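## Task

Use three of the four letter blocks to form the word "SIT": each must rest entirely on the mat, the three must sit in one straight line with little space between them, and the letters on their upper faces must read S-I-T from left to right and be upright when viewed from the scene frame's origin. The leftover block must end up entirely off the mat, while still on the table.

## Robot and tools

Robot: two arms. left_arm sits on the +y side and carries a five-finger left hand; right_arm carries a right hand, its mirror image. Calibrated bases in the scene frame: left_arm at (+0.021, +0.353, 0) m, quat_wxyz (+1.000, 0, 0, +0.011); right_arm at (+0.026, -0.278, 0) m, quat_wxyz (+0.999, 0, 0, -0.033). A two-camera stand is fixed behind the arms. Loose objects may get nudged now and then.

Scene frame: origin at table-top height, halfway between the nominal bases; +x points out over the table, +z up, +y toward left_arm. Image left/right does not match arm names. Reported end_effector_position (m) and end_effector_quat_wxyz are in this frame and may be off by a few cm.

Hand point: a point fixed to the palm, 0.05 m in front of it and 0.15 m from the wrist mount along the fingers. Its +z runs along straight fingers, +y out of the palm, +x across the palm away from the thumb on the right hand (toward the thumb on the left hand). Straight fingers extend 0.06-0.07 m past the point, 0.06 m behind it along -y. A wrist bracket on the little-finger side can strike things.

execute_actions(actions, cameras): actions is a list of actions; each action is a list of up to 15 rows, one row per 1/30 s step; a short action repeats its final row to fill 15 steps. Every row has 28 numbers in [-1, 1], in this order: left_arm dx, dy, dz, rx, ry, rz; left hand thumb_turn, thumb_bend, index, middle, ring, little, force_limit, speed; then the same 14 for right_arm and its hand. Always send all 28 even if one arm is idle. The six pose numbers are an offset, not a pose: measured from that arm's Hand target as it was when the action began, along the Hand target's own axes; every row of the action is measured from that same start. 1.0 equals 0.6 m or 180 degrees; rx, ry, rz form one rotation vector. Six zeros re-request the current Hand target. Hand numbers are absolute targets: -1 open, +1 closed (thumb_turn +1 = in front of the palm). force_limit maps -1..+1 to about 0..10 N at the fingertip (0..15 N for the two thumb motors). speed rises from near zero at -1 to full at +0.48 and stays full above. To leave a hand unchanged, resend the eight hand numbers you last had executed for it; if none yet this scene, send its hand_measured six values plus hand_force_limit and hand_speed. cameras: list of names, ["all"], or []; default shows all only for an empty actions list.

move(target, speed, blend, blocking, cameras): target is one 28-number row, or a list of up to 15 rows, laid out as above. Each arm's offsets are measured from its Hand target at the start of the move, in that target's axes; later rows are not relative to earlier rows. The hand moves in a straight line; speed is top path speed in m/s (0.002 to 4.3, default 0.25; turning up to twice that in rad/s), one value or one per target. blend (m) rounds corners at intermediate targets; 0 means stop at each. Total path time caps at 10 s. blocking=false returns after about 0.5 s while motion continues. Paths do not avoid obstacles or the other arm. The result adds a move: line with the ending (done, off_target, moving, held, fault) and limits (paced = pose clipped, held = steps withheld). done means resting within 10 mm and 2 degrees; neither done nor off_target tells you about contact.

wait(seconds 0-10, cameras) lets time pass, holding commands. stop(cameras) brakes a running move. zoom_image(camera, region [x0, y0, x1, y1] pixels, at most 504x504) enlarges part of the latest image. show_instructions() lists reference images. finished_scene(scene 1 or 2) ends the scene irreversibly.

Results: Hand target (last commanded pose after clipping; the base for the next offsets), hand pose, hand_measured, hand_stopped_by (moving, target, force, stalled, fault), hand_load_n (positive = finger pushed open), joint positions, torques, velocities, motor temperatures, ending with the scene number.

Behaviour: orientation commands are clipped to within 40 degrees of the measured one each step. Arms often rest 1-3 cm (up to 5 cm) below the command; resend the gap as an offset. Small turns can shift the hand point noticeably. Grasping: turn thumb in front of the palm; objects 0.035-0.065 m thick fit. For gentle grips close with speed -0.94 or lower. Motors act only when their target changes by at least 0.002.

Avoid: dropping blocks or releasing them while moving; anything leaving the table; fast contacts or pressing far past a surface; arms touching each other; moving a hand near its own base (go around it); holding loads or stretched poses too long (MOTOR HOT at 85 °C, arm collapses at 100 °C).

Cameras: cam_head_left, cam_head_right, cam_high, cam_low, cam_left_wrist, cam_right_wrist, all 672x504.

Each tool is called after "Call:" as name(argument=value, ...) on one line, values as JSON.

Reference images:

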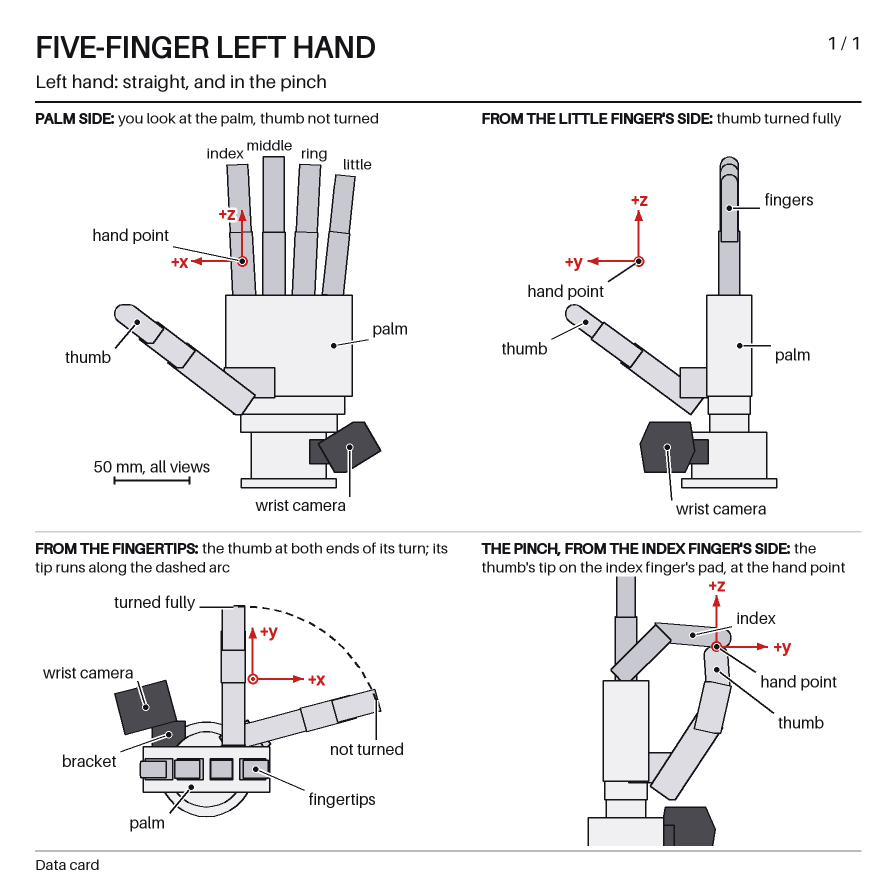

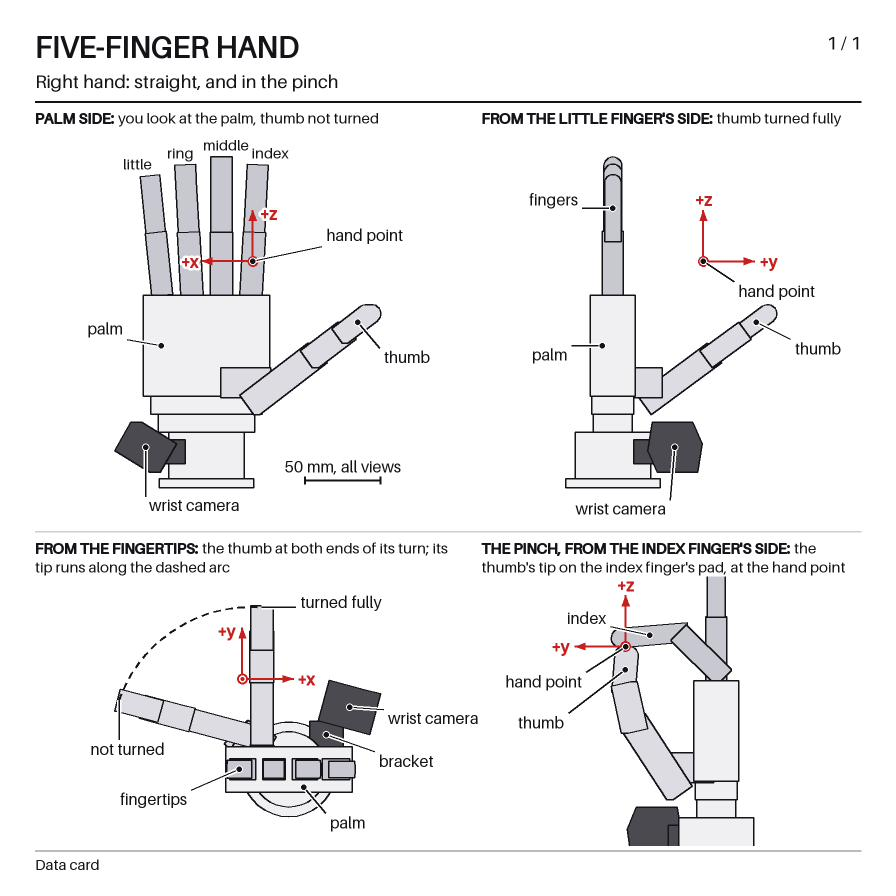

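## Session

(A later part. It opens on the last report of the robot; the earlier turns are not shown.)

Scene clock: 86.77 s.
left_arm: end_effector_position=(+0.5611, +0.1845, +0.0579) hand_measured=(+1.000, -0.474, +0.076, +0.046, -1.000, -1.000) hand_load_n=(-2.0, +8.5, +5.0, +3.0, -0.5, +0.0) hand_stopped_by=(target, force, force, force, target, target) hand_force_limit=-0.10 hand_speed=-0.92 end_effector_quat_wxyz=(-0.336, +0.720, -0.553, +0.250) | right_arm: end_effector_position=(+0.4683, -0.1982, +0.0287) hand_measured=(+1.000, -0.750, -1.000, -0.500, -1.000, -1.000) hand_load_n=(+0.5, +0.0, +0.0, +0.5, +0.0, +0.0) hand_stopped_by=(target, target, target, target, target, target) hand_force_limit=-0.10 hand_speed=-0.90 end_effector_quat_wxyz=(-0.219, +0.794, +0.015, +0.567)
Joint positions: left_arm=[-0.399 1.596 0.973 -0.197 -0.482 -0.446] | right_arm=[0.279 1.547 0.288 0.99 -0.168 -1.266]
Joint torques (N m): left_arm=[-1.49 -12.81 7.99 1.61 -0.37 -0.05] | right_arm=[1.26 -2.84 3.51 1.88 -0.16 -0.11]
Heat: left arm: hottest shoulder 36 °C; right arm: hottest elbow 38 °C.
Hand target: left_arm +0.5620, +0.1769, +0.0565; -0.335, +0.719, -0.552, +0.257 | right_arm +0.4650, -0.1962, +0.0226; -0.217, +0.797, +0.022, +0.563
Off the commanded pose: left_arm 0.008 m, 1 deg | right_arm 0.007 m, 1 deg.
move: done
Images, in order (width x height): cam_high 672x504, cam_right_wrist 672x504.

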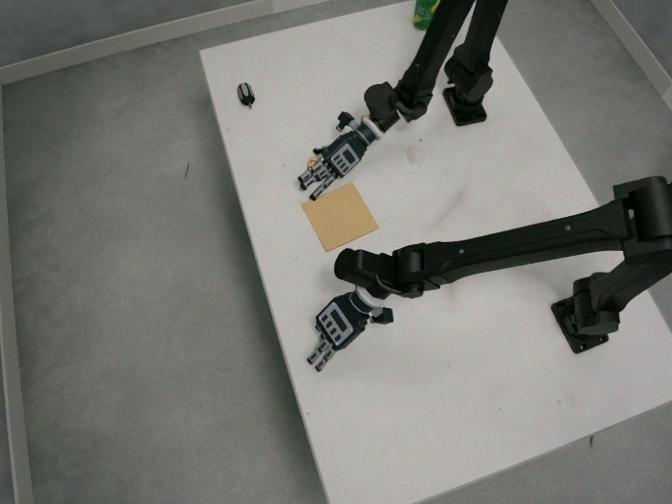

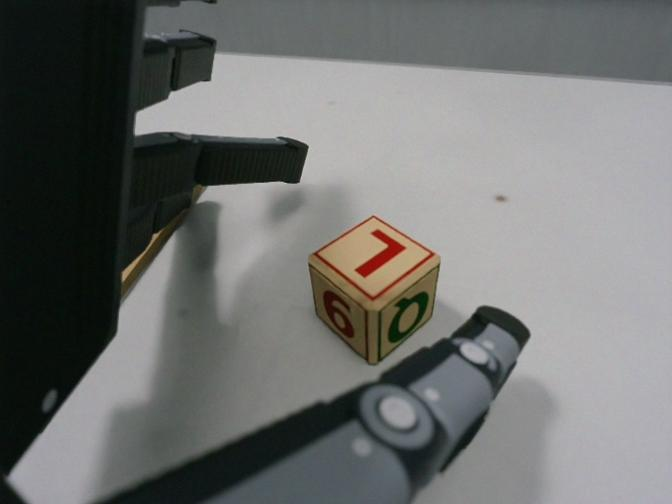

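Call:
move(target=[[0,-0.1021,-0.0858,0,0,0,1,-0.2,0.3,0.3,-1,-1,-0.1,-0.92,0,-0.1021,-0.0857,0,0,0,1,-0.75,-1,-0.5,-1,-1,-0.1,-0.9],[0,-0.1021,-0.0858,0,0,0,1,-0.2,0.3,0.3,-1,-1,-0.1,-0.92,0.1208,-0.1453,-0.1218,0,0,0,1,-0.75,-1,-0.5,-1,-1,-0.1,-0.9],[0,-0.1021,-0.0858,0,0,0,1,-0.2,0.3,0.3,-1,-1,-0.1,-0.92,0.1315,-0.0428,-0.0463,0.0005,-0.2325,0.2773,1,-0.7,-0.4,-0.4,-1,-1,-0.1,-0.6]], speed=[0.08,0.15,0.4], blend=[0.01,0.02,0], cameras=["cam_left_wrist","cam_right_wrist","cam_head_left"])

Call:
zoom_image(camera="cam_right_wrist", region=[330, 130, 530, 290])

Scene clock: 92.57 s.
left_arm: end_effector_position=(+0.5453, +0.1907, +0.1072) hand_measured=(+1.000, -0.474, +0.076, +0.046, -1.000, -1.000) hand_load_n=(-2.0, +8.0, +5.0, +3.5, +0.0, +0.0) hand_stopped_by=(target, force, force, force, target, target) hand_force_limit=-0.10 hand_speed=-0.92 end_effector_quat_wxyz=(-0.331, +0.723, -0.561, +0.231) | right_arm: end_effector_position=(+0.4410, -0.1961, +0.0928) hand_measured=(+1.000, -0.700, -0.400, -0.400, -1.000, -1.000) hand_load_n=(+0.0, +0.0, +0.0, +0.5, +0.0, +0.0) hand_stopped_by=(target, target, target, target, target, target) hand_force_limit=-0.10 hand_speed=-0.60 end_effector_quat_wxyz=(-0.405, +0.877, -0.243, +0.091)
Joint positions: left_arm=[-0.399 1.498 1.028 -0.396 -0.482 -0.447] | right_arm=[-0.007 1.41 0.909 -0.63 -0.761 -0.925]
Joint torques (N m): left_arm=[-1.49 -13.51 13.24 0.61 -0.37 -0.05] | right_arm=[0.26 -6.59 11.55 0.08 -0.77 -0.04]
Heat: left arm: hottest shoulder 36 °C; right arm: hottest elbow 38 °C.
Hand target: left_arm +0.5621, +0.1768, +0.1364; -0.335, +0.719, -0.552, +0.257 | right_arm +0.4620, -0.2000, +0.1098; -0.408, +0.875, -0.235, +0.109
Off the commanded pose: left_arm 0.037 m, 3 deg | right_arm 0.027 m, 2 deg.
move: off_target (left_arm, right_arm); target 3's new numbers were sent with right_arm's hand 0.027 m and 2 deg from that target
Images, in order (width x height): cam_head_left 672x504, cam_left_wrist 672x504, cam_right_wrist 672x504.

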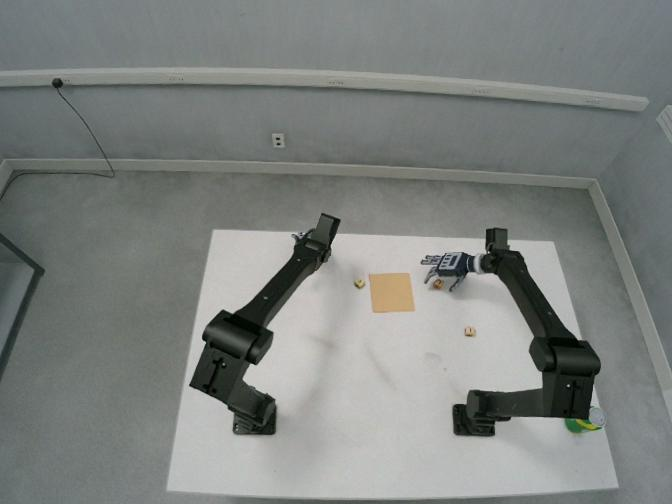

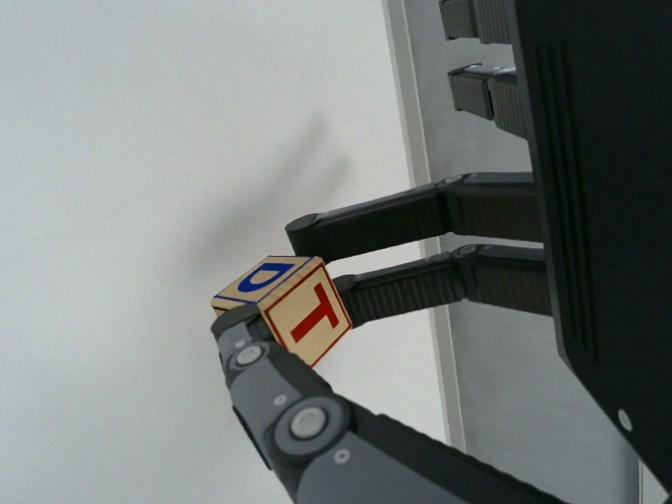

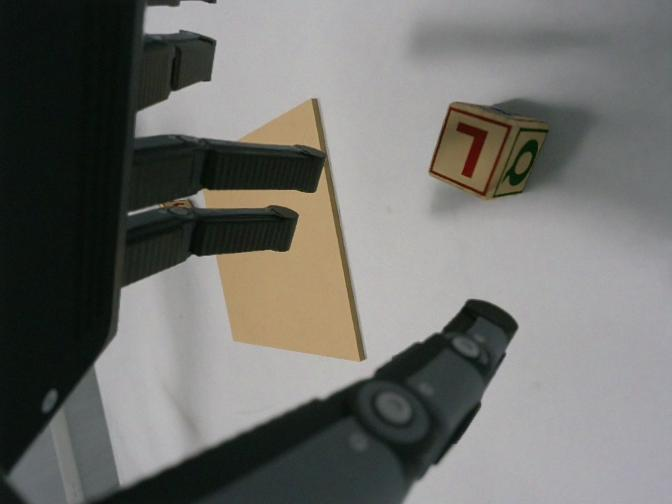

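Scaled by 2.520.

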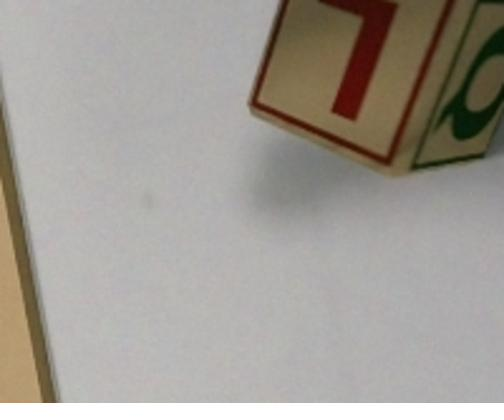

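Call:
move(target=[[0,0,0,0,0,0,1,-0.2,0.3,0.3,-1,-1,-0.1,-0.92,0.0356,0.037,0.0202,0,-0.017,-0.0143,1,-0.7,-0.4,-0.4,-1,-1,-0.1,-0.6],[0,0,0,0,0,0,1,-0.2,0.3,0.3,-1,-1,-0.1,-0.92,0.0356,0.0625,0.0416,0,-0.017,-0.0143,1,-0.7,-0.4,-0.4,-1,-1,-0.1,-0.6]], speed=0.12, cameras=["cam_right_wrist"])

Call:
zoom_image(camera="cam_right_wrist", region=[310, 130, 510, 290])

Scene clock: 95.33 s.
left_arm: end_effector_position=(+0.5453, +0.1907, +0.1072) hand_measured=(+1.000, -0.474, +0.076, +0.046, -1.000, -1.000) hand_load_n=(-2.0, +8.0, +5.0, +3.5, +0.0, +0.0) hand_stopped_by=(target, force, force, force, target, target) hand_force_limit=-0.10 hand_speed=-0.92 end_effector_quat_wxyz=(-0.331, +0.723, -0.561, +0.231) | right_arm: end_effector_position=(+0.4616, -0.2099, +0.0583) hand_measured=(+1.000, -0.700, -0.400, -0.400, -1.000, -1.000) hand_load_n=(+0.0, +0.0, +0.0, +0.0, +0.0, +0.0) hand_stopped_by=(target, target, target, target, target, target) hand_force_limit=-0.10 hand_speed=-0.60 end_effector_quat_wxyz=(-0.410, +0.884, -0.214, +0.075)
Joint positions: left_arm=[-0.399 1.498 1.028 -0.396 -0.482 -0.447] | right_arm=[-0.039 1.551 0.964 -0.642 -0.804 -1.055]
Joint torques (N m): left_arm=[-1.49 -13.51 13.26 0.62 -0.37 -0.05] | right_arm=[0.26 -7.59 9.11 1.03 -0.79 -0.11]
Heat: left arm: hottest shoulder 36 °C; right arm: hottest elbow 38 °C.
Hand target: left_arm +0.5621, +0.1768, +0.1364; -0.335, +0.719, -0.552, +0.257 | right_arm +0.4779, -0.2148, +0.0650; -0.412, +0.883, -0.204, +0.095
Off the commanded pose: left_arm 0.036 m, 3 deg | right_arm 0.018 m, 2 deg.
move: off_target (left_arm, right_arm)
Images, in order (width x height): cam_right_wrist 672x504.

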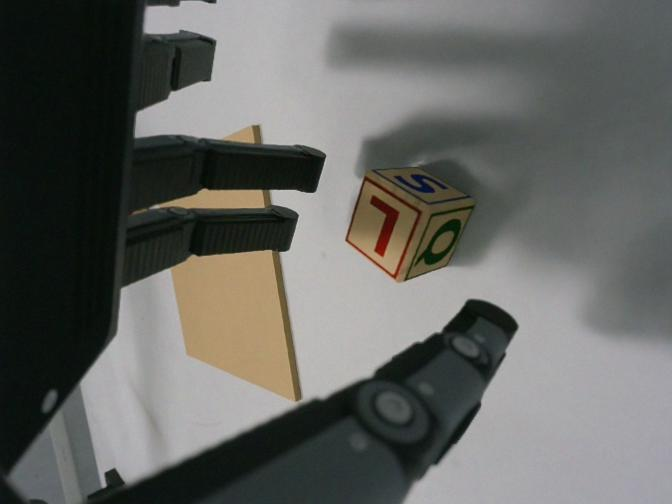

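Scaled by 2.520.

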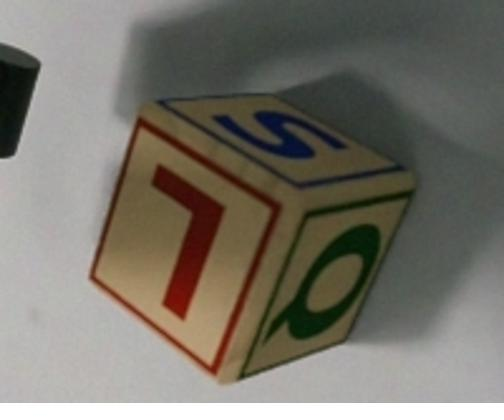

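Call:
move(target=[0,0,0,0,0,0,1,-0.2,0.3,0.3,-1,-1,-0.1,-0.92,0.0037,0.0289,0.0239,0,0,0,1,-0.7,-0.4,-0.4,-1,-1,-0.1,-0.6], speed=0.08, cameras=["cam_right_wrist"])

Call:
zoom_image(camera="cam_right_wrist", region=[270, 150, 470, 310])

Scene clock: 96.67 s.
left_arm: end_effector_position=(+0.5453, +0.1907, +0.1072) hand_measured=(+1.000, -0.474, +0.076, +0.046, -1.000, -1.000) hand_load_n=(-2.0, +8.5, +5.0, +3.5, +0.0, +0.0) hand_stopped_by=(target, force, force, force, target, target) hand_force_limit=-0.10 hand_speed=-0.92 end_effector_quat_wxyz=(-0.331, +0.723, -0.561, +0.231) | right_arm: end_effector_position=(+0.4729, -0.2112, +0.0432) hand_measured=(+1.000, -0.700, -0.400, -0.400, -1.000, -1.000) hand_load_n=(+0.0, +0.0, +0.0, +0.0, +0.0, +0.0) hand_stopped_by=(target, target, target, target, target, target) hand_force_limit=-0.10 hand_speed=-0.60 end_effector_quat_wxyz=(-0.411, +0.884, -0.208, +0.084)
Joint positions: left_arm=[-0.399 1.498 1.028 -0.396 -0.482 -0.447] | right_arm=[-0.039 1.592 0.964 -0.582 -0.805 -1.057]
Joint torques (N m): left_arm=[-1.61 -13.45 13.24 0.62 -0.36 -0.05] | right_arm=[-0.09 -8.47 7.13 1.03 -0.82 -0.1]
Heat: left arm: hottest shoulder 36 °C; right arm: hottest elbow 38 °C.
Hand target: left_arm +0.5621, +0.1768, +0.1364; -0.335, +0.719, -0.552, +0.257 | right_arm +0.4797, -0.2159, +0.0425; -0.412, +0.883, -0.204, +0.094
Off the commanded pose: left_arm 0.036 m, 3 deg | right_arm 0.008 m, 1 deg.
move: off_target (left_arm)
Images, in order (width x height): cam_right_wrist 672x504.

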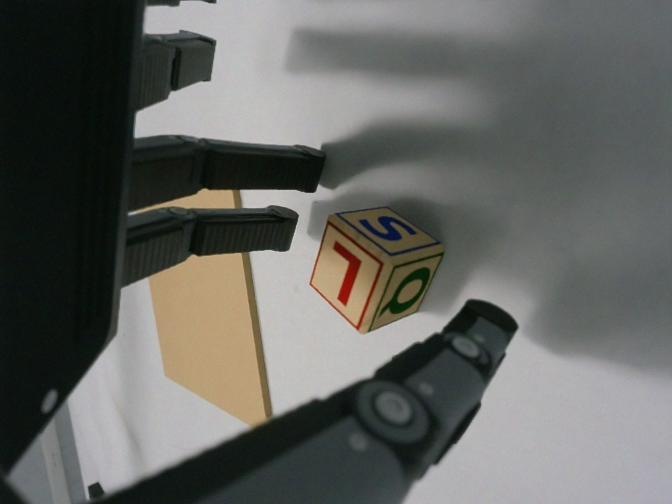

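Scaled by 2.520.

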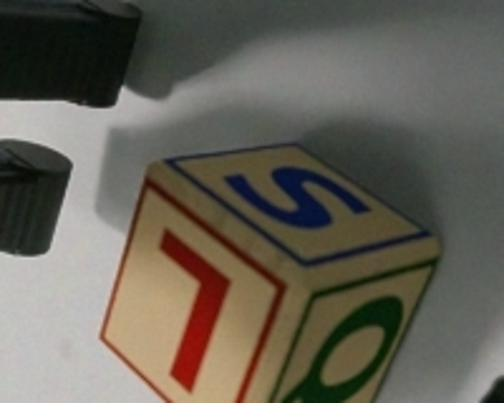

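Call:
move(target=[[0,0,0,0,0,0,1,-0.2,0.3,0.3,-1,-1,-0.1,-0.92,-0.0132,-0.0542,-0.0457,0,0,0,1,-0.7,-0.4,-0.4,-1,-1,-0.1,-0.6],[0,0,0,0,0,0,1,-0.2,0.3,0.3,-1,-1,-0.1,-0.92,-0.0132,-0.0285,-0.0243,0,0,0,1,-0.7,-0.4,-0.4,-1,-1,-0.1,-0.6],[0,0,0,0,0,0,1,-0.2,0.3,0.3,-1,-1,-0.1,-0.92,-0.01,0.0003,0,0,0,0,1,-0.7,-0.4,-0.4,-1,-1,-0.1,-0.6]], speed=[0.1,0.1,0.08], cameras=["cam_right_wrist"])

Call:
zoom_image(camera="cam_right_wrist", region=[290, 150, 490, 310])

Scene clock: 99.97 s.
left_arm: end_effector_position=(+0.5453, +0.1907, +0.1072) hand_measured=(+1.000, -0.474, +0.076, +0.046, -1.000, -1.000) hand_load_n=(-2.0, +8.0, +5.0, +3.5, +0.0, +0.0) hand_stopped_by=(target, force, force, force, target, target) hand_force_limit=-0.10 hand_speed=-0.92 end_effector_quat_wxyz=(-0.331, +0.723, -0.561, +0.231) | right_arm: end_effector_position=(+0.4697, -0.2108, +0.0437) hand_measured=(+1.000, -0.700, -0.400, -0.400, -1.000, -1.000) hand_load_n=(+0.0, +0.0, +0.0, +0.0, +0.0, +0.0) hand_stopped_by=(target, target, target, target, target, target) hand_force_limit=-0.10 hand_speed=-0.60 end_effector_quat_wxyz=(-0.411, +0.883, -0.207, +0.087)
Joint positions: left_arm=[-0.399 1.498 1.028 -0.396 -0.482 -0.447] | right_arm=[-0.039 1.58 0.951 -0.573 -0.805 -1.057]
Joint torques (N m): left_arm=[-1.44 -13.45 13.27 0.62 -0.37 -0.05] | right_arm=[0.62 -7.88 6.99 0.96 -0.7 -0.05]
Heat: left arm: hottest elbow 37 °C; right arm: hottest elbow 38 °C.
Hand target: left_arm +0.5621, +0.1768, +0.1364; -0.335, +0.719, -0.552, +0.257 | right_arm +0.4744, -0.2134, +0.0424; -0.412, +0.883, -0.204, +0.095
Off the commanded pose: left_arm 0.036 m, 3 deg | right_arm 0.005 m, 1 deg.
move: off_target (left_arm)
Images, in order (width x height): cam_right_wrist 672x504.

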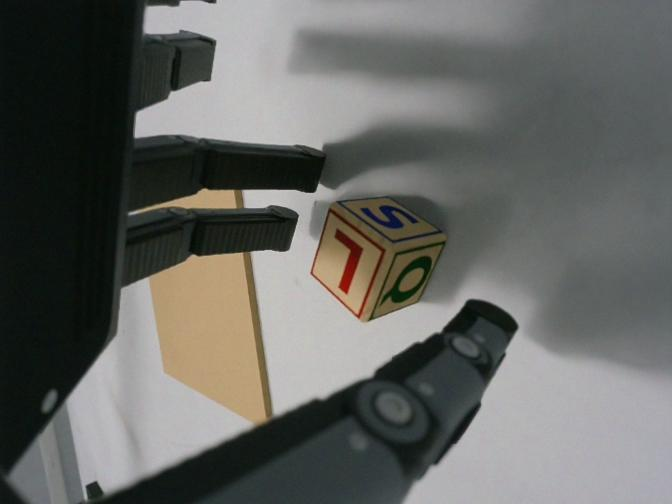

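Scaled by 2.520.

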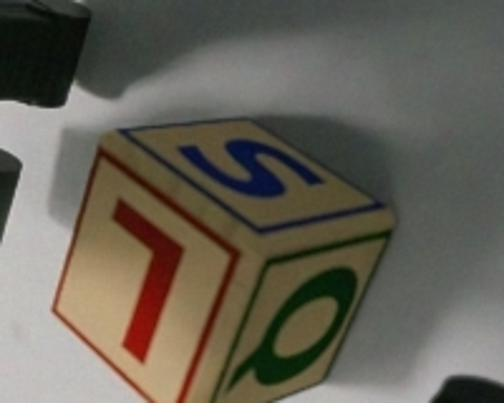

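Call:
move(target=[0,0,0,0,0,0,1,-0.2,0.3,0.3,-1,-1,-0.1,-0.92,-0.0239,0.0027,-0.0032,0,0,0,1,-0.7,-0.4,-0.4,-1,-1,-0.1,-0.6], speed=0.1, cameras=["cam_right_wrist"])

Call:
zoom_image(camera="cam_right_wrist", region=[290, 150, 490, 310])

Scene clock: 101.30 s.
left_arm: end_effector_position=(+0.5453, +0.1907, +0.1072) hand_measured=(+1.000, -0.474, +0.076, +0.046, -1.000, -1.000) hand_load_n=(-2.5, +8.5, +5.0, +3.5, +0.0, +0.0) hand_stopped_by=(target, force, force, force, target, target) hand_force_limit=-0.10 hand_speed=-0.92 end_effector_quat_wxyz=(-0.331, +0.723, -0.561, +0.231) | right_arm: end_effector_position=(+0.4607, -0.2096, +0.0405) hand_measured=(+1.000, -0.700, -0.400, -0.400, -1.000, -1.000) hand_load_n=(+0.0, +0.0, +0.0, +0.5, +0.0, +0.0) hand_stopped_by=(target, target, target, target, target, target) hand_force_limit=-0.10 hand_speed=-0.60 end_effector_quat_wxyz=(-0.412, +0.883, -0.206, +0.089)
Joint positions: left_arm=[-0.399 1.498 1.028 -0.396 -0.482 -0.447] | right_arm=[-0.039 1.563 0.918 -0.554 -0.807 -1.058]
Joint torques (N m): left_arm=[-1.44 -13.45 13.26 0.61 -0.37 -0.05] | right_arm=[0.97 -9.52 6 0.84 -0.58 0.14]
Heat: left arm: hottest elbow 37 °C; right arm: hottest elbow 38 °C.
Hand target: left_arm +0.5621, +0.1768, +0.1364; -0.335, +0.719, -0.552, +0.257 | right_arm +0.4604, -0.2094, +0.0425; -0.412, +0.883, -0.204, +0.095
Off the commanded pose: left_arm 0.036 m, 3 deg | right_arm 0.002 m, 1 deg.
move: off_target (left_arm)
Images, in order (width x height): cam_right_wrist 672x504.

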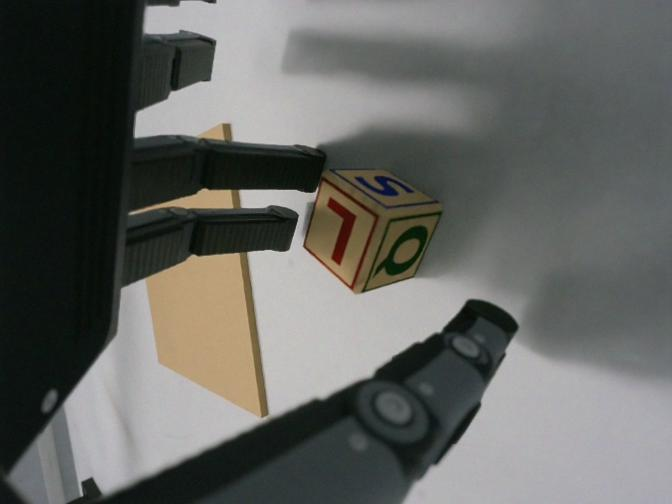

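Scaled by 2.520.

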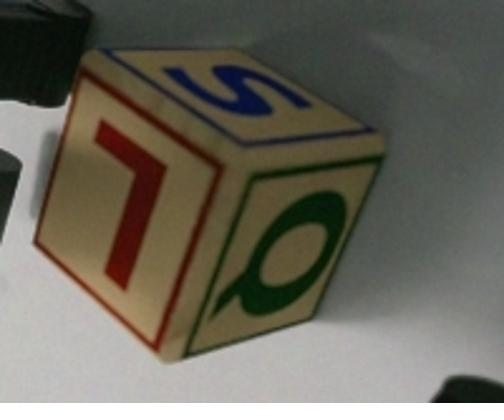

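Call:
move(target=[0,0,0,0,0,0,1,-0.2,0.3,0.3,-1,-1,-0.1,-0.92,0,0,0,0,0,0,1,-0.2,0.3,0.3,-1,-1,-0.1,-0.92], speed=0.1, cameras=["cam_right_wrist"])

Scene clock: 105.07 s.
left_arm: end_effector_position=(+0.5453, +0.1907, +0.1072) hand_measured=(+1.000, -0.474, +0.076, +0.046, -1.000, -1.000) hand_load_n=(-2.0, +8.0, +5.0, +3.5, +0.0, +0.0) hand_stopped_by=(target, force, force, force, target, target) hand_force_limit=-0.10 hand_speed=-0.92 end_effector_quat_wxyz=(-0.331, +0.723, -0.561, +0.231) | right_arm: end_effector_position=(+0.4577, -0.2094, +0.0384) hand_measured=(+1.000, -0.454, +0.300, +0.038, -1.000, -1.000) hand_load_n=(+2.0, +6.5, +0.0, +10.5, +0.0, +0.0) hand_stopped_by=(target, force, target, force, target, target) hand_force_limit=-0.10 hand_speed=-0.92 end_effector_quat_wxyz=(-0.411, +0.883, -0.207, +0.086)
Joint positions: left_arm=[-0.399 1.498 1.028 -0.396 -0.482 -0.447] | right_arm=[-0.039 1.562 0.912 -0.554 -0.806 -1.058]
Joint torques (N m): left_arm=[-1.55 -13.51 13.26 0.64 -0.37 -0.05] | right_arm=[0.44 -8.59 6.75 0.81 -0.63 0.08]
Motor temperatures (°C): left_arm=[30 36 38 30 26 28] | right_arm=[29 31 38 28 27 28]
Heat: left arm: hottest elbow 38 °C; right arm: hottest elbow 38 °C.
Hand target: left_arm +0.5621, +0.1768, +0.1364; -0.335, +0.719, -0.552, +0.257 | right_arm +0.4604, -0.2094, +0.0423; -0.412, +0.883, -0.204, +0.095
Off the commanded pose: left_arm 0.036 m, 3 deg | right_arm 0.005 m, 1 deg.
move: off_target (left_arm)
Images, in order (width x height): cam_right_wrist 672x504.

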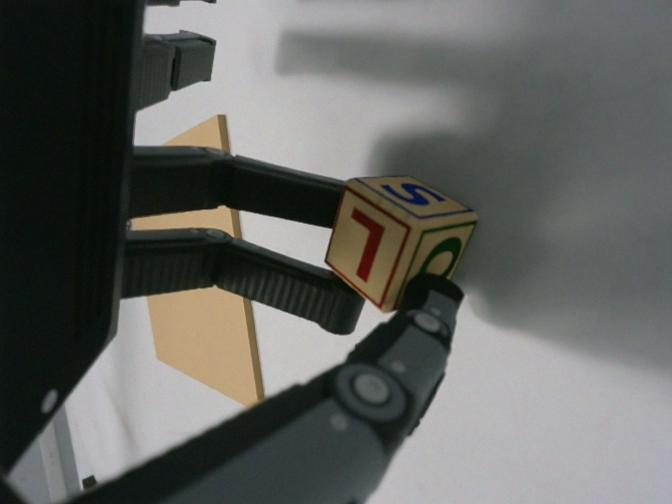

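Call:
move(target=[0,0,0,0,0,0,1,-0.2,0.3,0.3,-1,-1,-0.1,-0.92,0,0,0,0,0,0,1,-0.2,-1,0.3,-1,-1,-0.1,-0.85], speed=0.1, cameras=["cam_right_wrist"])

Scene clock: 109.50 s.
left_arm: end_effector_position=(+0.5453, +0.1907, +0.1072) hand_measured=(+1.000, -0.474, +0.076, +0.046, -1.000, -1.000) hand_load_n=(-2.0, +8.0, +5.0, +3.5, +0.0, +0.0) hand_stopped_by=(target, force, force, force, target, target) hand_force_limit=-0.10 hand_speed=-0.92 end_effector_quat_wxyz=(-0.331, +0.723, -0.561, +0.231) | right_arm: end_effector_position=(+0.4577, -0.2094, +0.0384) hand_measured=(+1.000, -0.454, -1.000, +0.038, -1.000, -1.000) hand_load_n=(+2.0, +6.5, +0.0, +10.5, +0.0, +0.0) hand_stopped_by=(target, force, target, force, target, target) hand_force_limit=-0.10 hand_speed=-0.85 end_effector_quat_wxyz=(-0.411, +0.883, -0.207, +0.086)
Joint positions: left_arm=[-0.399 1.498 1.028 -0.396 -0.482 -0.447] | right_arm=[-0.039 1.562 0.912 -0.554 -0.806 -1.058]
Joint torques (N m): left_arm=[-1.55 -13.51 13.26 0.62 -0.37 -0.04] | right_arm=[0.56 -8.64 6.71 0.64 -0.64 0.09]
Heat: left arm: hottest elbow 38 °C; right arm: hottest elbow 38 °C.
Hand target: left_arm +0.5621, +0.1768, +0.1364; -0.335, +0.719, -0.552, +0.257 | right_arm +0.4604, -0.2094, +0.0423; -0.412, +0.883, -0.204, +0.095
Off the commanded pose: left_arm 0.036 m, 3 deg | right_arm 0.005 m, 1 deg.
move: off_target (left_arm)
Images, in order (width x height): cam_right_wrist 672x504.

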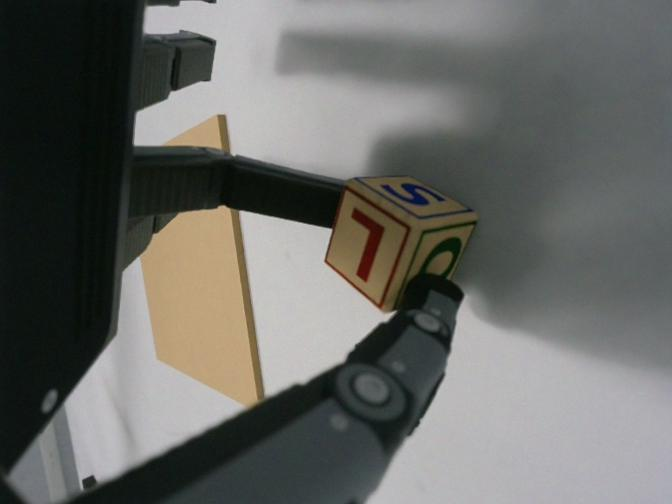

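Call:
move(target=[0,0,0,0,0,0,1,-0.2,0.3,0.3,-1,-1,-0.1,-0.92,0,-0.0766,-0.0643,0,0,0,1,-0.2,-1,0.3,-1,-1,-0.1,-0.85], speed=0.05, cameras=["cam_right_wrist","cam_head_left"])

Call:
zoom_image(camera="cam_head_left", region=[300, 230, 430, 320])

Scene clock: 111.60 s.
left_arm: end_effector_position=(+0.5453, +0.1907, +0.1072) hand_measured=(+1.000, -0.474, +0.076, +0.046, -1.000, -1.000) hand_load_n=(-2.0, +8.0, +5.0, +3.5, +0.0, +0.0) hand_stopped_by=(target, force, force, force, target, target) hand_force_limit=-0.10 hand_speed=-0.92 end_effector_quat_wxyz=(-0.331, +0.723, -0.561, +0.231) | right_arm: end_effector_position=(+0.4402, -0.2075, +0.0790) hand_measured=(+1.000, -0.454, -1.000, +0.038, -1.000, -1.000) hand_load_n=(+2.0, +6.5, +0.0, +10.5, +0.0, +0.0) hand_stopped_by=(target, force, target, force, target, target) hand_force_limit=-0.10 hand_speed=-0.85 end_effector_quat_wxyz=(-0.410, +0.884, -0.214, +0.071)
Joint positions: left_arm=[-0.399 1.498 1.028 -0.396 -0.482 -0.447] | right_arm=[-0.039 1.471 0.938 -0.704 -0.806 -1.058]
Joint torques (N m): left_arm=[-1.49 -13.51 13.26 0.61 -0.37 -0.05] | right_arm=[-0.09 -8.53 11.28 -0.12 -0.61 0.06]
Heat: left arm: hottest elbow 38 °C; right arm: hottest elbow 39 °C.
Hand target: left_arm +0.5621, +0.1768, +0.1364; -0.335, +0.719, -0.552, +0.257 | right_arm +0.4604, -0.2094, +0.1023; -0.412, +0.883, -0.204, +0.094
Off the commanded pose: left_arm 0.036 m, 3 deg | right_arm 0.031 m, 3 deg.
move: off_target (left_arm, right_arm)
Images, in order (width x height): cam_head_left 672x504, cam_right_wrist 672x504.

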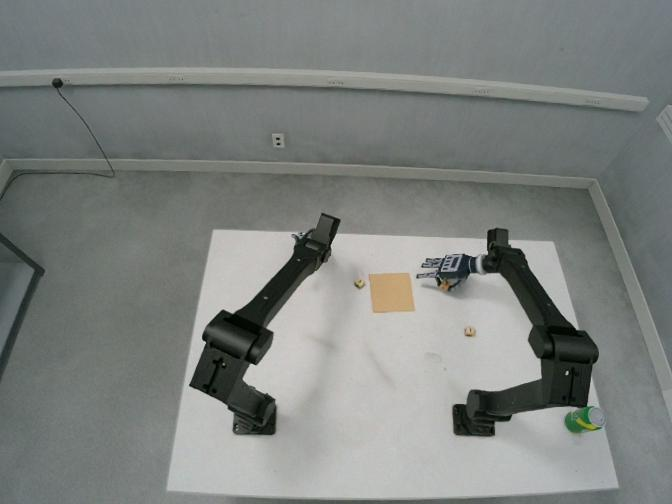

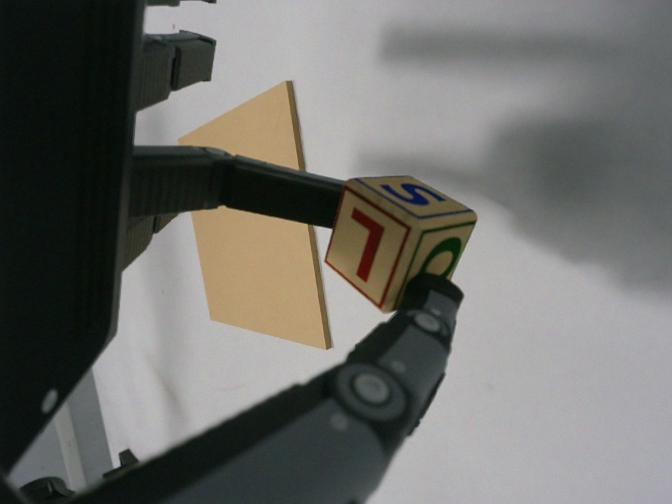

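Scaled by 3.877.

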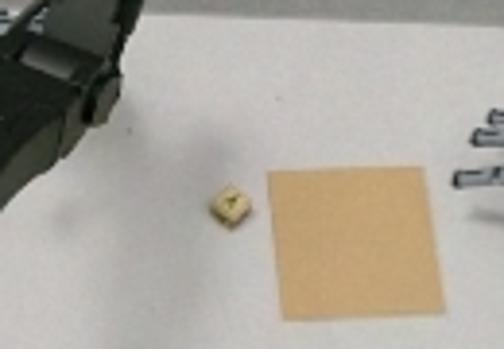

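Call:
move(target=[0,0,0,0,0,0,1,-0.2,0.3,0.3,-1,-1,-0.1,-0.92,-0.1827,-0.1628,0.232,0.088,0.1219,-0.3604,1,-0.2,-1,0.3,-1,-1,-0.1,-0.85], speed=0.2, cameras=["cam_right_wrist","cam_head_left"])

Call:
zoom_image(camera="cam_head_left", region=[330, 240, 460, 330])

Scene clock: 116.30 s.
left_arm: end_effector_position=(+0.5453, +0.1907, +0.1072) hand_measured=(+1.000, -0.474, +0.076, +0.046, -1.000, -1.000) hand_load_n=(-2.0, +8.5, +5.0, +3.5, +0.0, +0.0) hand_stopped_by=(target, force, force, force, target, target) hand_force_limit=-0.10 hand_speed=-0.92 end_effector_quat_wxyz=(-0.331, +0.723, -0.561, +0.231) | right_arm: end_effector_position=(+0.4353, -0.0125, +0.0862) hand_measured=(+1.000, -0.454, -1.000, +0.038, -1.000, -1.000) hand_load_n=(+2.5, +6.5, +0.0, +10.5, +0.0, +0.0) hand_stopped_by=(target, force, target, force, target, target) hand_force_limit=-0.10 hand_speed=-0.85 end_effector_quat_wxyz=(-0.365, +0.766, +0.233, +0.474)
Joint positions: left_arm=[-0.399 1.498 1.028 -0.396 -0.482 -0.447] | right_arm=[0.576 1.359 0.444 0.599 -0.422 -1.342]
Joint torques (N m): left_arm=[-1.49 -13.51 13.26 0.64 -0.37 -0.05] | right_arm=[1.2 -3.19 6.28 2.28 -0.13 -0.22]
Heat: left arm: hottest elbow 39 °C; right arm: hottest elbow 39 °C.
Hand target: left_arm +0.5621, +0.1768, +0.1364; -0.335, +0.719, -0.552, +0.257 | right_arm +0.4361, -0.0091, +0.0879; -0.365, +0.760, +0.240, +0.481
Off the commanded pose: left_arm 0.036 m, 3 deg | right_arm 0.004 m, 1 deg.
move: off_target (left_arm)
Images, in order (width x height): cam_head_left 672x504, cam_right_wrist 672x504.

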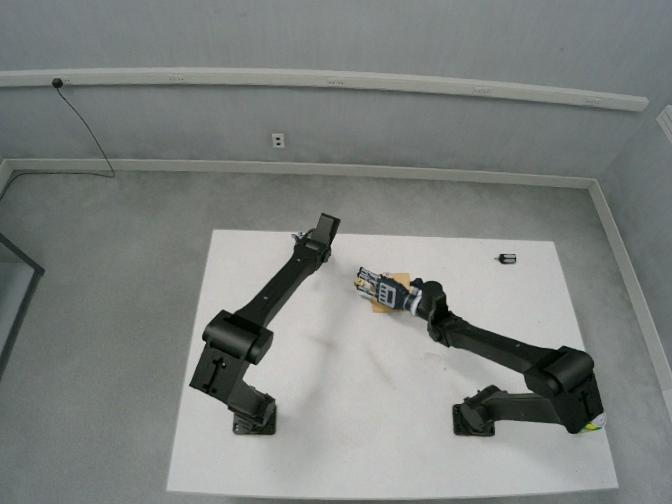

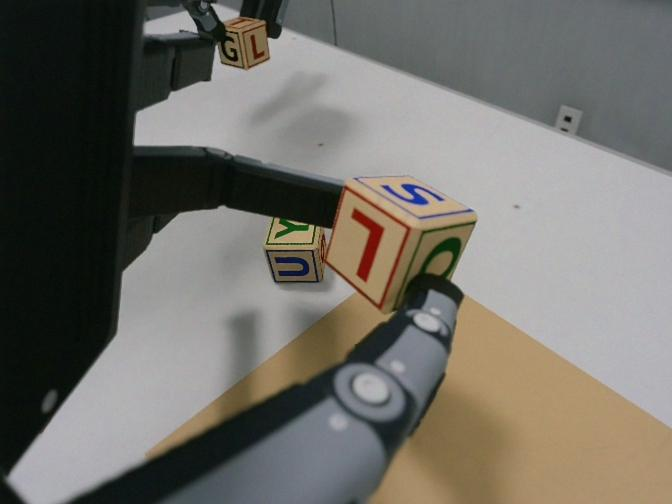

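Scaled by 3.877.

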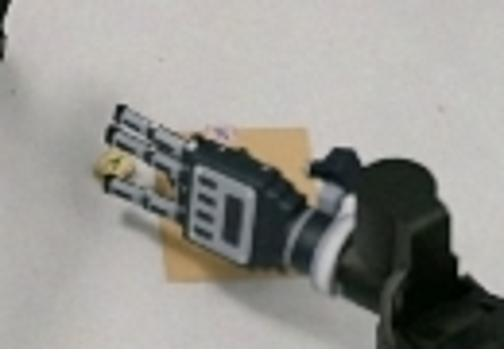

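Call:
move(target=[[0,0,0,0,0,0,1,-0.2,0.3,0.3,-1,-1,-0.1,-0.92,-0.065,0.0232,0.0195,0,0,0,1,-0.2,-1,0.3,-1,-1,-0.1,-0.85],[0,0,0,0,0,0,1,-0.2,0.3,0.3,-1,-1,-0.1,-0.92,-0.0801,0.0286,0.024,0,0,0,1,-0.2,-1,0.3,-1,-1,-0.1,-0.85]], speed=[0.08,0.03], cameras=["cam_right_wrist","cam_low"])

Call:
zoom_image(camera="cam_low", region=[290, 240, 380, 300])

Scene clock: 119.47 s.
left_arm: end_effector_position=(+0.5453, +0.1907, +0.1072) hand_measured=(+1.000, -0.474, +0.076, +0.046, -1.000, -1.000) hand_load_n=(-2.0, +8.0, +5.0, +3.5, +0.0, +0.0) hand_stopped_by=(target, force, force, force, target, target) hand_force_limit=-0.10 hand_speed=-0.92 end_effector_quat_wxyz=(-0.331, +0.723, -0.561, +0.231) | right_arm: end_effector_position=(+0.4375, -0.0114, +0.0343) hand_measured=(+1.000, -0.454, -1.000, +0.038, -1.000, -1.000) hand_load_n=(+2.5, +6.5, +0.0, +10.5, +0.0, +0.0) hand_stopped_by=(target, force, target, force, target, target) hand_force_limit=-0.10 hand_speed=-0.85 end_effector_quat_wxyz=(-0.365, +0.765, +0.234, +0.476)
Joint positions: left_arm=[-0.399 1.498 1.028 -0.396 -0.482 -0.447] | right_arm=[0.576 1.57 0.415 0.843 -0.422 -1.344]
Joint torques (N m): left_arm=[-1.55 -13.51 13.24 0.59 -0.37 -0.05] | right_arm=[1.55 -5.48 4.11 2.26 -0.14 -0.14]
Heat: left arm: hottest elbow 39 °C; right arm: hottest elbow 38 °C.
Hand target: left_arm +0.5621, +0.1768, +0.1364; -0.335, +0.719, -0.552, +0.257 | right_arm +0.4362, -0.0090, +0.0350; -0.365, +0.760, +0.240, +0.481
Off the commanded pose: left_arm 0.036 m, 3 deg | right_arm 0.003 m, 1 deg.
move: off_target (left_arm)
Images, in order (width x height): cam_low 672x504, cam_right_wrist 672x504.

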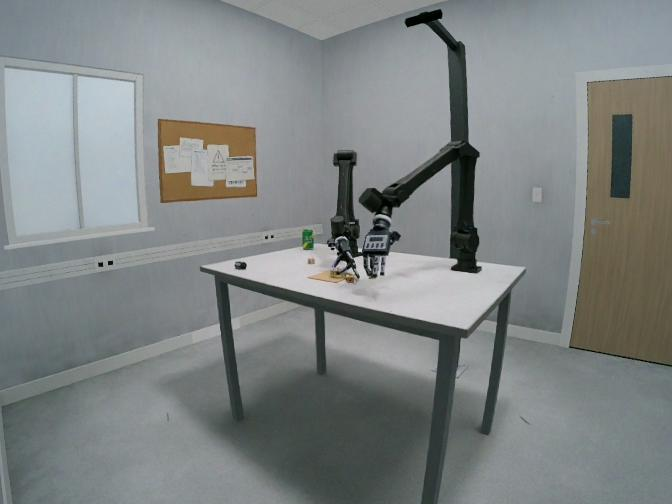

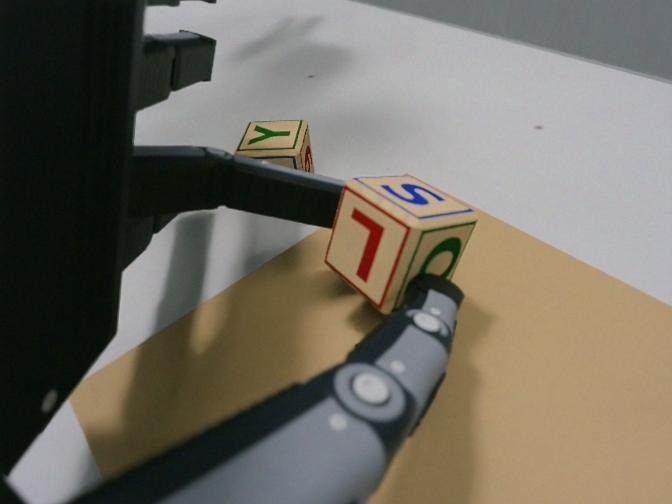

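Scaled by 5.600.

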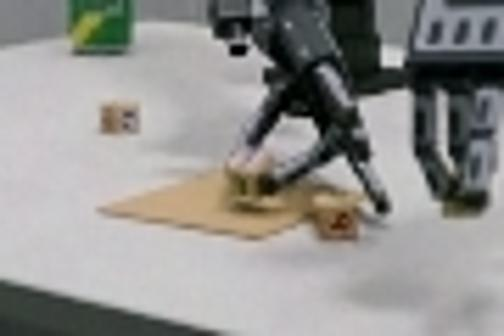

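Call:
move(target=[0,0,0,0,0,0,1,-0.2,0.3,0.3,-1,-1,-0.1,-0.92,-0.0076,0.0027,0.0023,0,0,0,1,-0.2,-1,0.3,-1,-1,-0.1,-0.85], speed=0.03, cameras=["cam_right_wrist"])

Scene clock: 120.60 s.
left_arm: end_effector_position=(+0.5453, +0.1907, +0.1072) hand_measured=(+1.000, -0.474, +0.076, +0.046, -1.000, -1.000) hand_load_n=(-2.0, +8.0, +5.0, +3.5, +0.0, +0.0) hand_stopped_by=(target, force, force, force, target, target) hand_force_limit=-0.10 hand_speed=-0.92 end_effector_quat_wxyz=(-0.331, +0.723, -0.561, +0.231) | right_arm: end_effector_position=(+0.4363, -0.0120, +0.0282) hand_measured=(+1.000, -0.454, -1.000, +0.038, -1.000, -1.000) hand_load_n=(+2.5, +6.5, +0.0, +10.5, +0.0, +0.0) hand_stopped_by=(target, force, target, force, target, target) hand_force_limit=-0.10 hand_speed=-0.85 end_effector_quat_wxyz=(-0.365, +0.766, +0.234, +0.475)
Joint positions: left_arm=[-0.399 1.498 1.028 -0.396 -0.482 -0.447] | right_arm=[0.576 1.592 0.41 0.866 -0.422 -1.344]
Joint torques (N m): left_arm=[-1.55 -13.51 13.23 0.61 -0.36 -0.05] | right_arm=[1.26 -5.3 4.14 2.21 -0.13 -0.1]
Heat: left arm: hottest elbow 39 °C; right arm: hottest elbow 38 °C.
Hand target: left_arm +0.5621, +0.1768, +0.1364; -0.335, +0.719, -0.552, +0.257 | right_arm +0.4362, -0.0090, +0.0299; -0.365, +0.760, +0.240, +0.481
Off the commanded pose: left_arm 0.036 m, 3 deg | right_arm 0.003 m, 1 deg.
move: off_target (left_arm)
Images, in order (width x height): cam_right_wrist 672x504.

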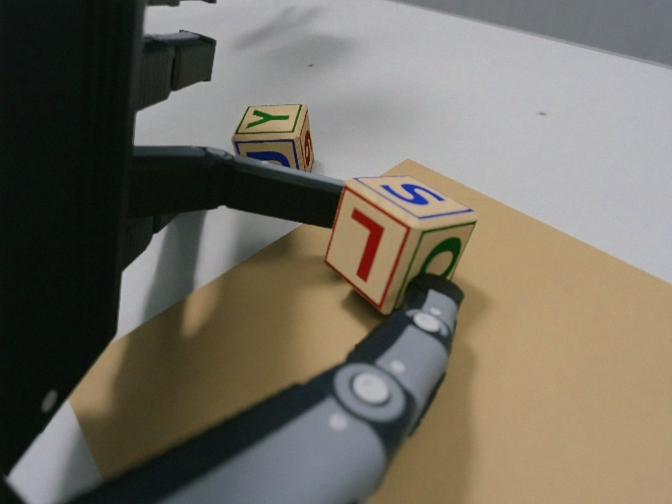

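Call:
move(target=[0,0,0,0,0,0,1,-0.2,0.3,0.3,-1,-1,-0.1,-0.92,-0.0076,0.0027,0.0023,0,0,0,1,-0.2,-1,0.3,-1,-1,-0.1,-0.85], speed=0.03, cameras=["cam_right_wrist"])

Scene clock: 121.70 s.
left_arm: end_effector_position=(+0.5453, +0.1907, +0.1072) hand_measured=(+1.000, -0.474, +0.076, +0.046, -1.000, -1.000) hand_load_n=(-2.0, +8.0, +5.0, +3.5, +0.0, +0.0) hand_stopped_by=(target, force, force, force, target, target) hand_force_limit=-0.10 hand_speed=-0.92 end_effector_quat_wxyz=(-0.331, +0.723, -0.561, +0.231) | right_arm: end_effector_position=(+0.4377, -0.0113, +0.0265) hand_measured=(+1.000, -0.454, -1.000, +0.038, -1.000, -1.000) hand_load_n=(+2.5, +6.5, +0.0, +10.5, +0.0, +0.0) hand_stopped_by=(target, force, target, force, target, target) hand_force_limit=-0.10 hand_speed=-0.85 end_effector_quat_wxyz=(-0.366, +0.763, +0.234, +0.478)
Joint positions: left_arm=[-0.399 1.498 1.028 -0.396 -0.482 -0.447] | right_arm=[0.576 1.61 0.41 0.894 -0.422 -1.344]
Joint torques (N m): left_arm=[-1.44 -13.39 13.29 0.62 -0.37 -0.05] | right_arm=[1.67 -4.84 4.15 2.18 -0.14 -0.08]
Heat: left arm: hottest elbow 39 °C; right arm: hottest elbow 38 °C.
Hand target: left_arm +0.5621, +0.1768, +0.1364; -0.335, +0.719, -0.552, +0.257 | right_arm +0.4362, -0.0090, +0.0248; -0.365, +0.760, +0.240, +0.481
Off the commanded pose: left_arm 0.036 m, 3 deg | right_arm 0.003 m, 1 deg.
move: off_target (left_arm)
Images, in order (width x height): cam_right_wrist 672x504.

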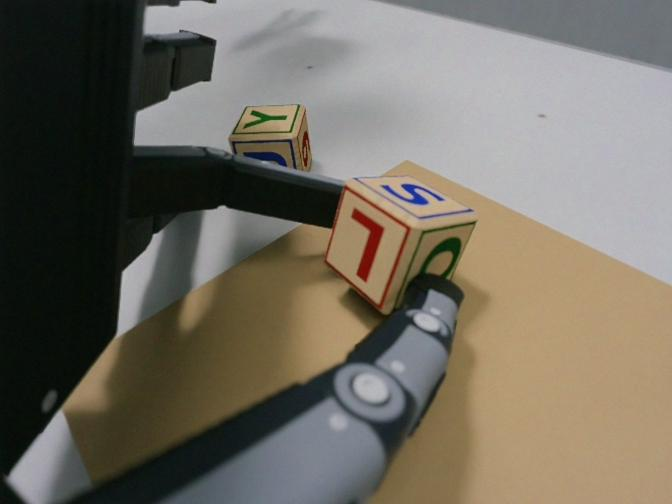

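Call:
move(target=[0,0,0,0,0,0,1,-0.2,0.3,0.3,-1,-1,-0.1,-0.92,0,0,0,0,0,0,1,-0.75,-1,-0.5,-1,-1,-0.1,-0.9], speed=0.03, cameras=["cam_right_wrist"])

Scene clock: 124.10 s.
left_arm: end_effector_position=(+0.5453, +0.1907, +0.1072) hand_measured=(+1.000, -0.474, +0.076, +0.046, -1.000, -1.000) hand_load_n=(-2.0, +8.0, +5.0, +3.0, +0.0, +0.0) hand_stopped_by=(target, force, force, force, target, target) hand_force_limit=-0.10 hand_speed=-0.92 end_effector_quat_wxyz=(-0.331, +0.723, -0.561, +0.231) | right_arm: end_effector_position=(+0.4377, -0.0113, +0.0265) hand_measured=(+1.000, -0.750, -1.000, -0.500, -1.000, -1.000) hand_load_n=(+0.5, +0.0, +0.0, +0.0, +0.0, +0.0) hand_stopped_by=(target, target, target, target, target, target) hand_force_limit=-0.10 hand_speed=-0.90 end_effector_quat_wxyz=(-0.366, +0.763, +0.234, +0.478)
Joint positions: left_arm=[-0.399 1.498 1.028 -0.396 -0.482 -0.447] | right_arm=[0.576 1.61 0.41 0.894 -0.422 -1.344]
Joint torques (N m): left_arm=[-1.49 -13.45 13.26 0.64 -0.37 -0.04] | right_arm=[1.61 -5.54 3.84 2.36 -0.11 -0.14]
Heat: left arm: hottest elbow 39 °C; right arm: hottest elbow 38 °C.
Hand target: left_arm +0.5621, +0.1768, +0.1364; -0.335, +0.719, -0.552, +0.257 | right_arm +0.4362, -0.0090, +0.0248; -0.365, +0.760, +0.240, +0.481
Off the commanded pose: left_arm 0.036 m, 3 deg | right_arm 0.003 m, 1 deg.
move: off_target (left_arm)
Images, in order (width x height): cam_right_wrist 672x504.

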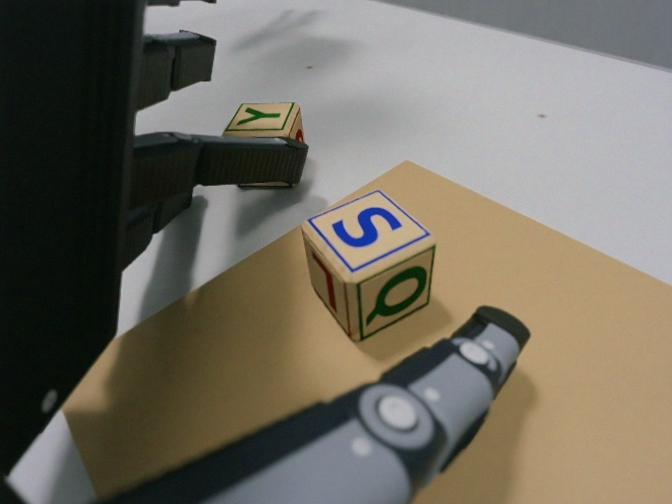

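Call:
zoom_image(camera="cam_right_wrist", region=[290, 170, 450, 350])

Scaled by 2.800.

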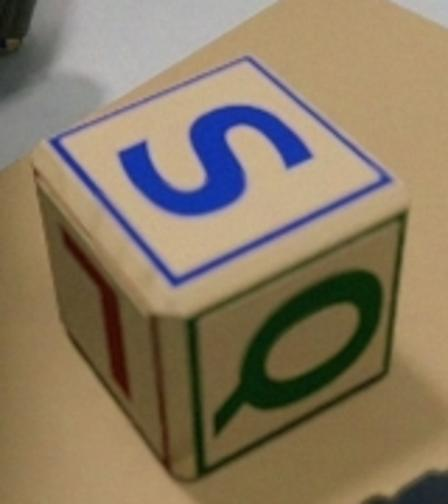

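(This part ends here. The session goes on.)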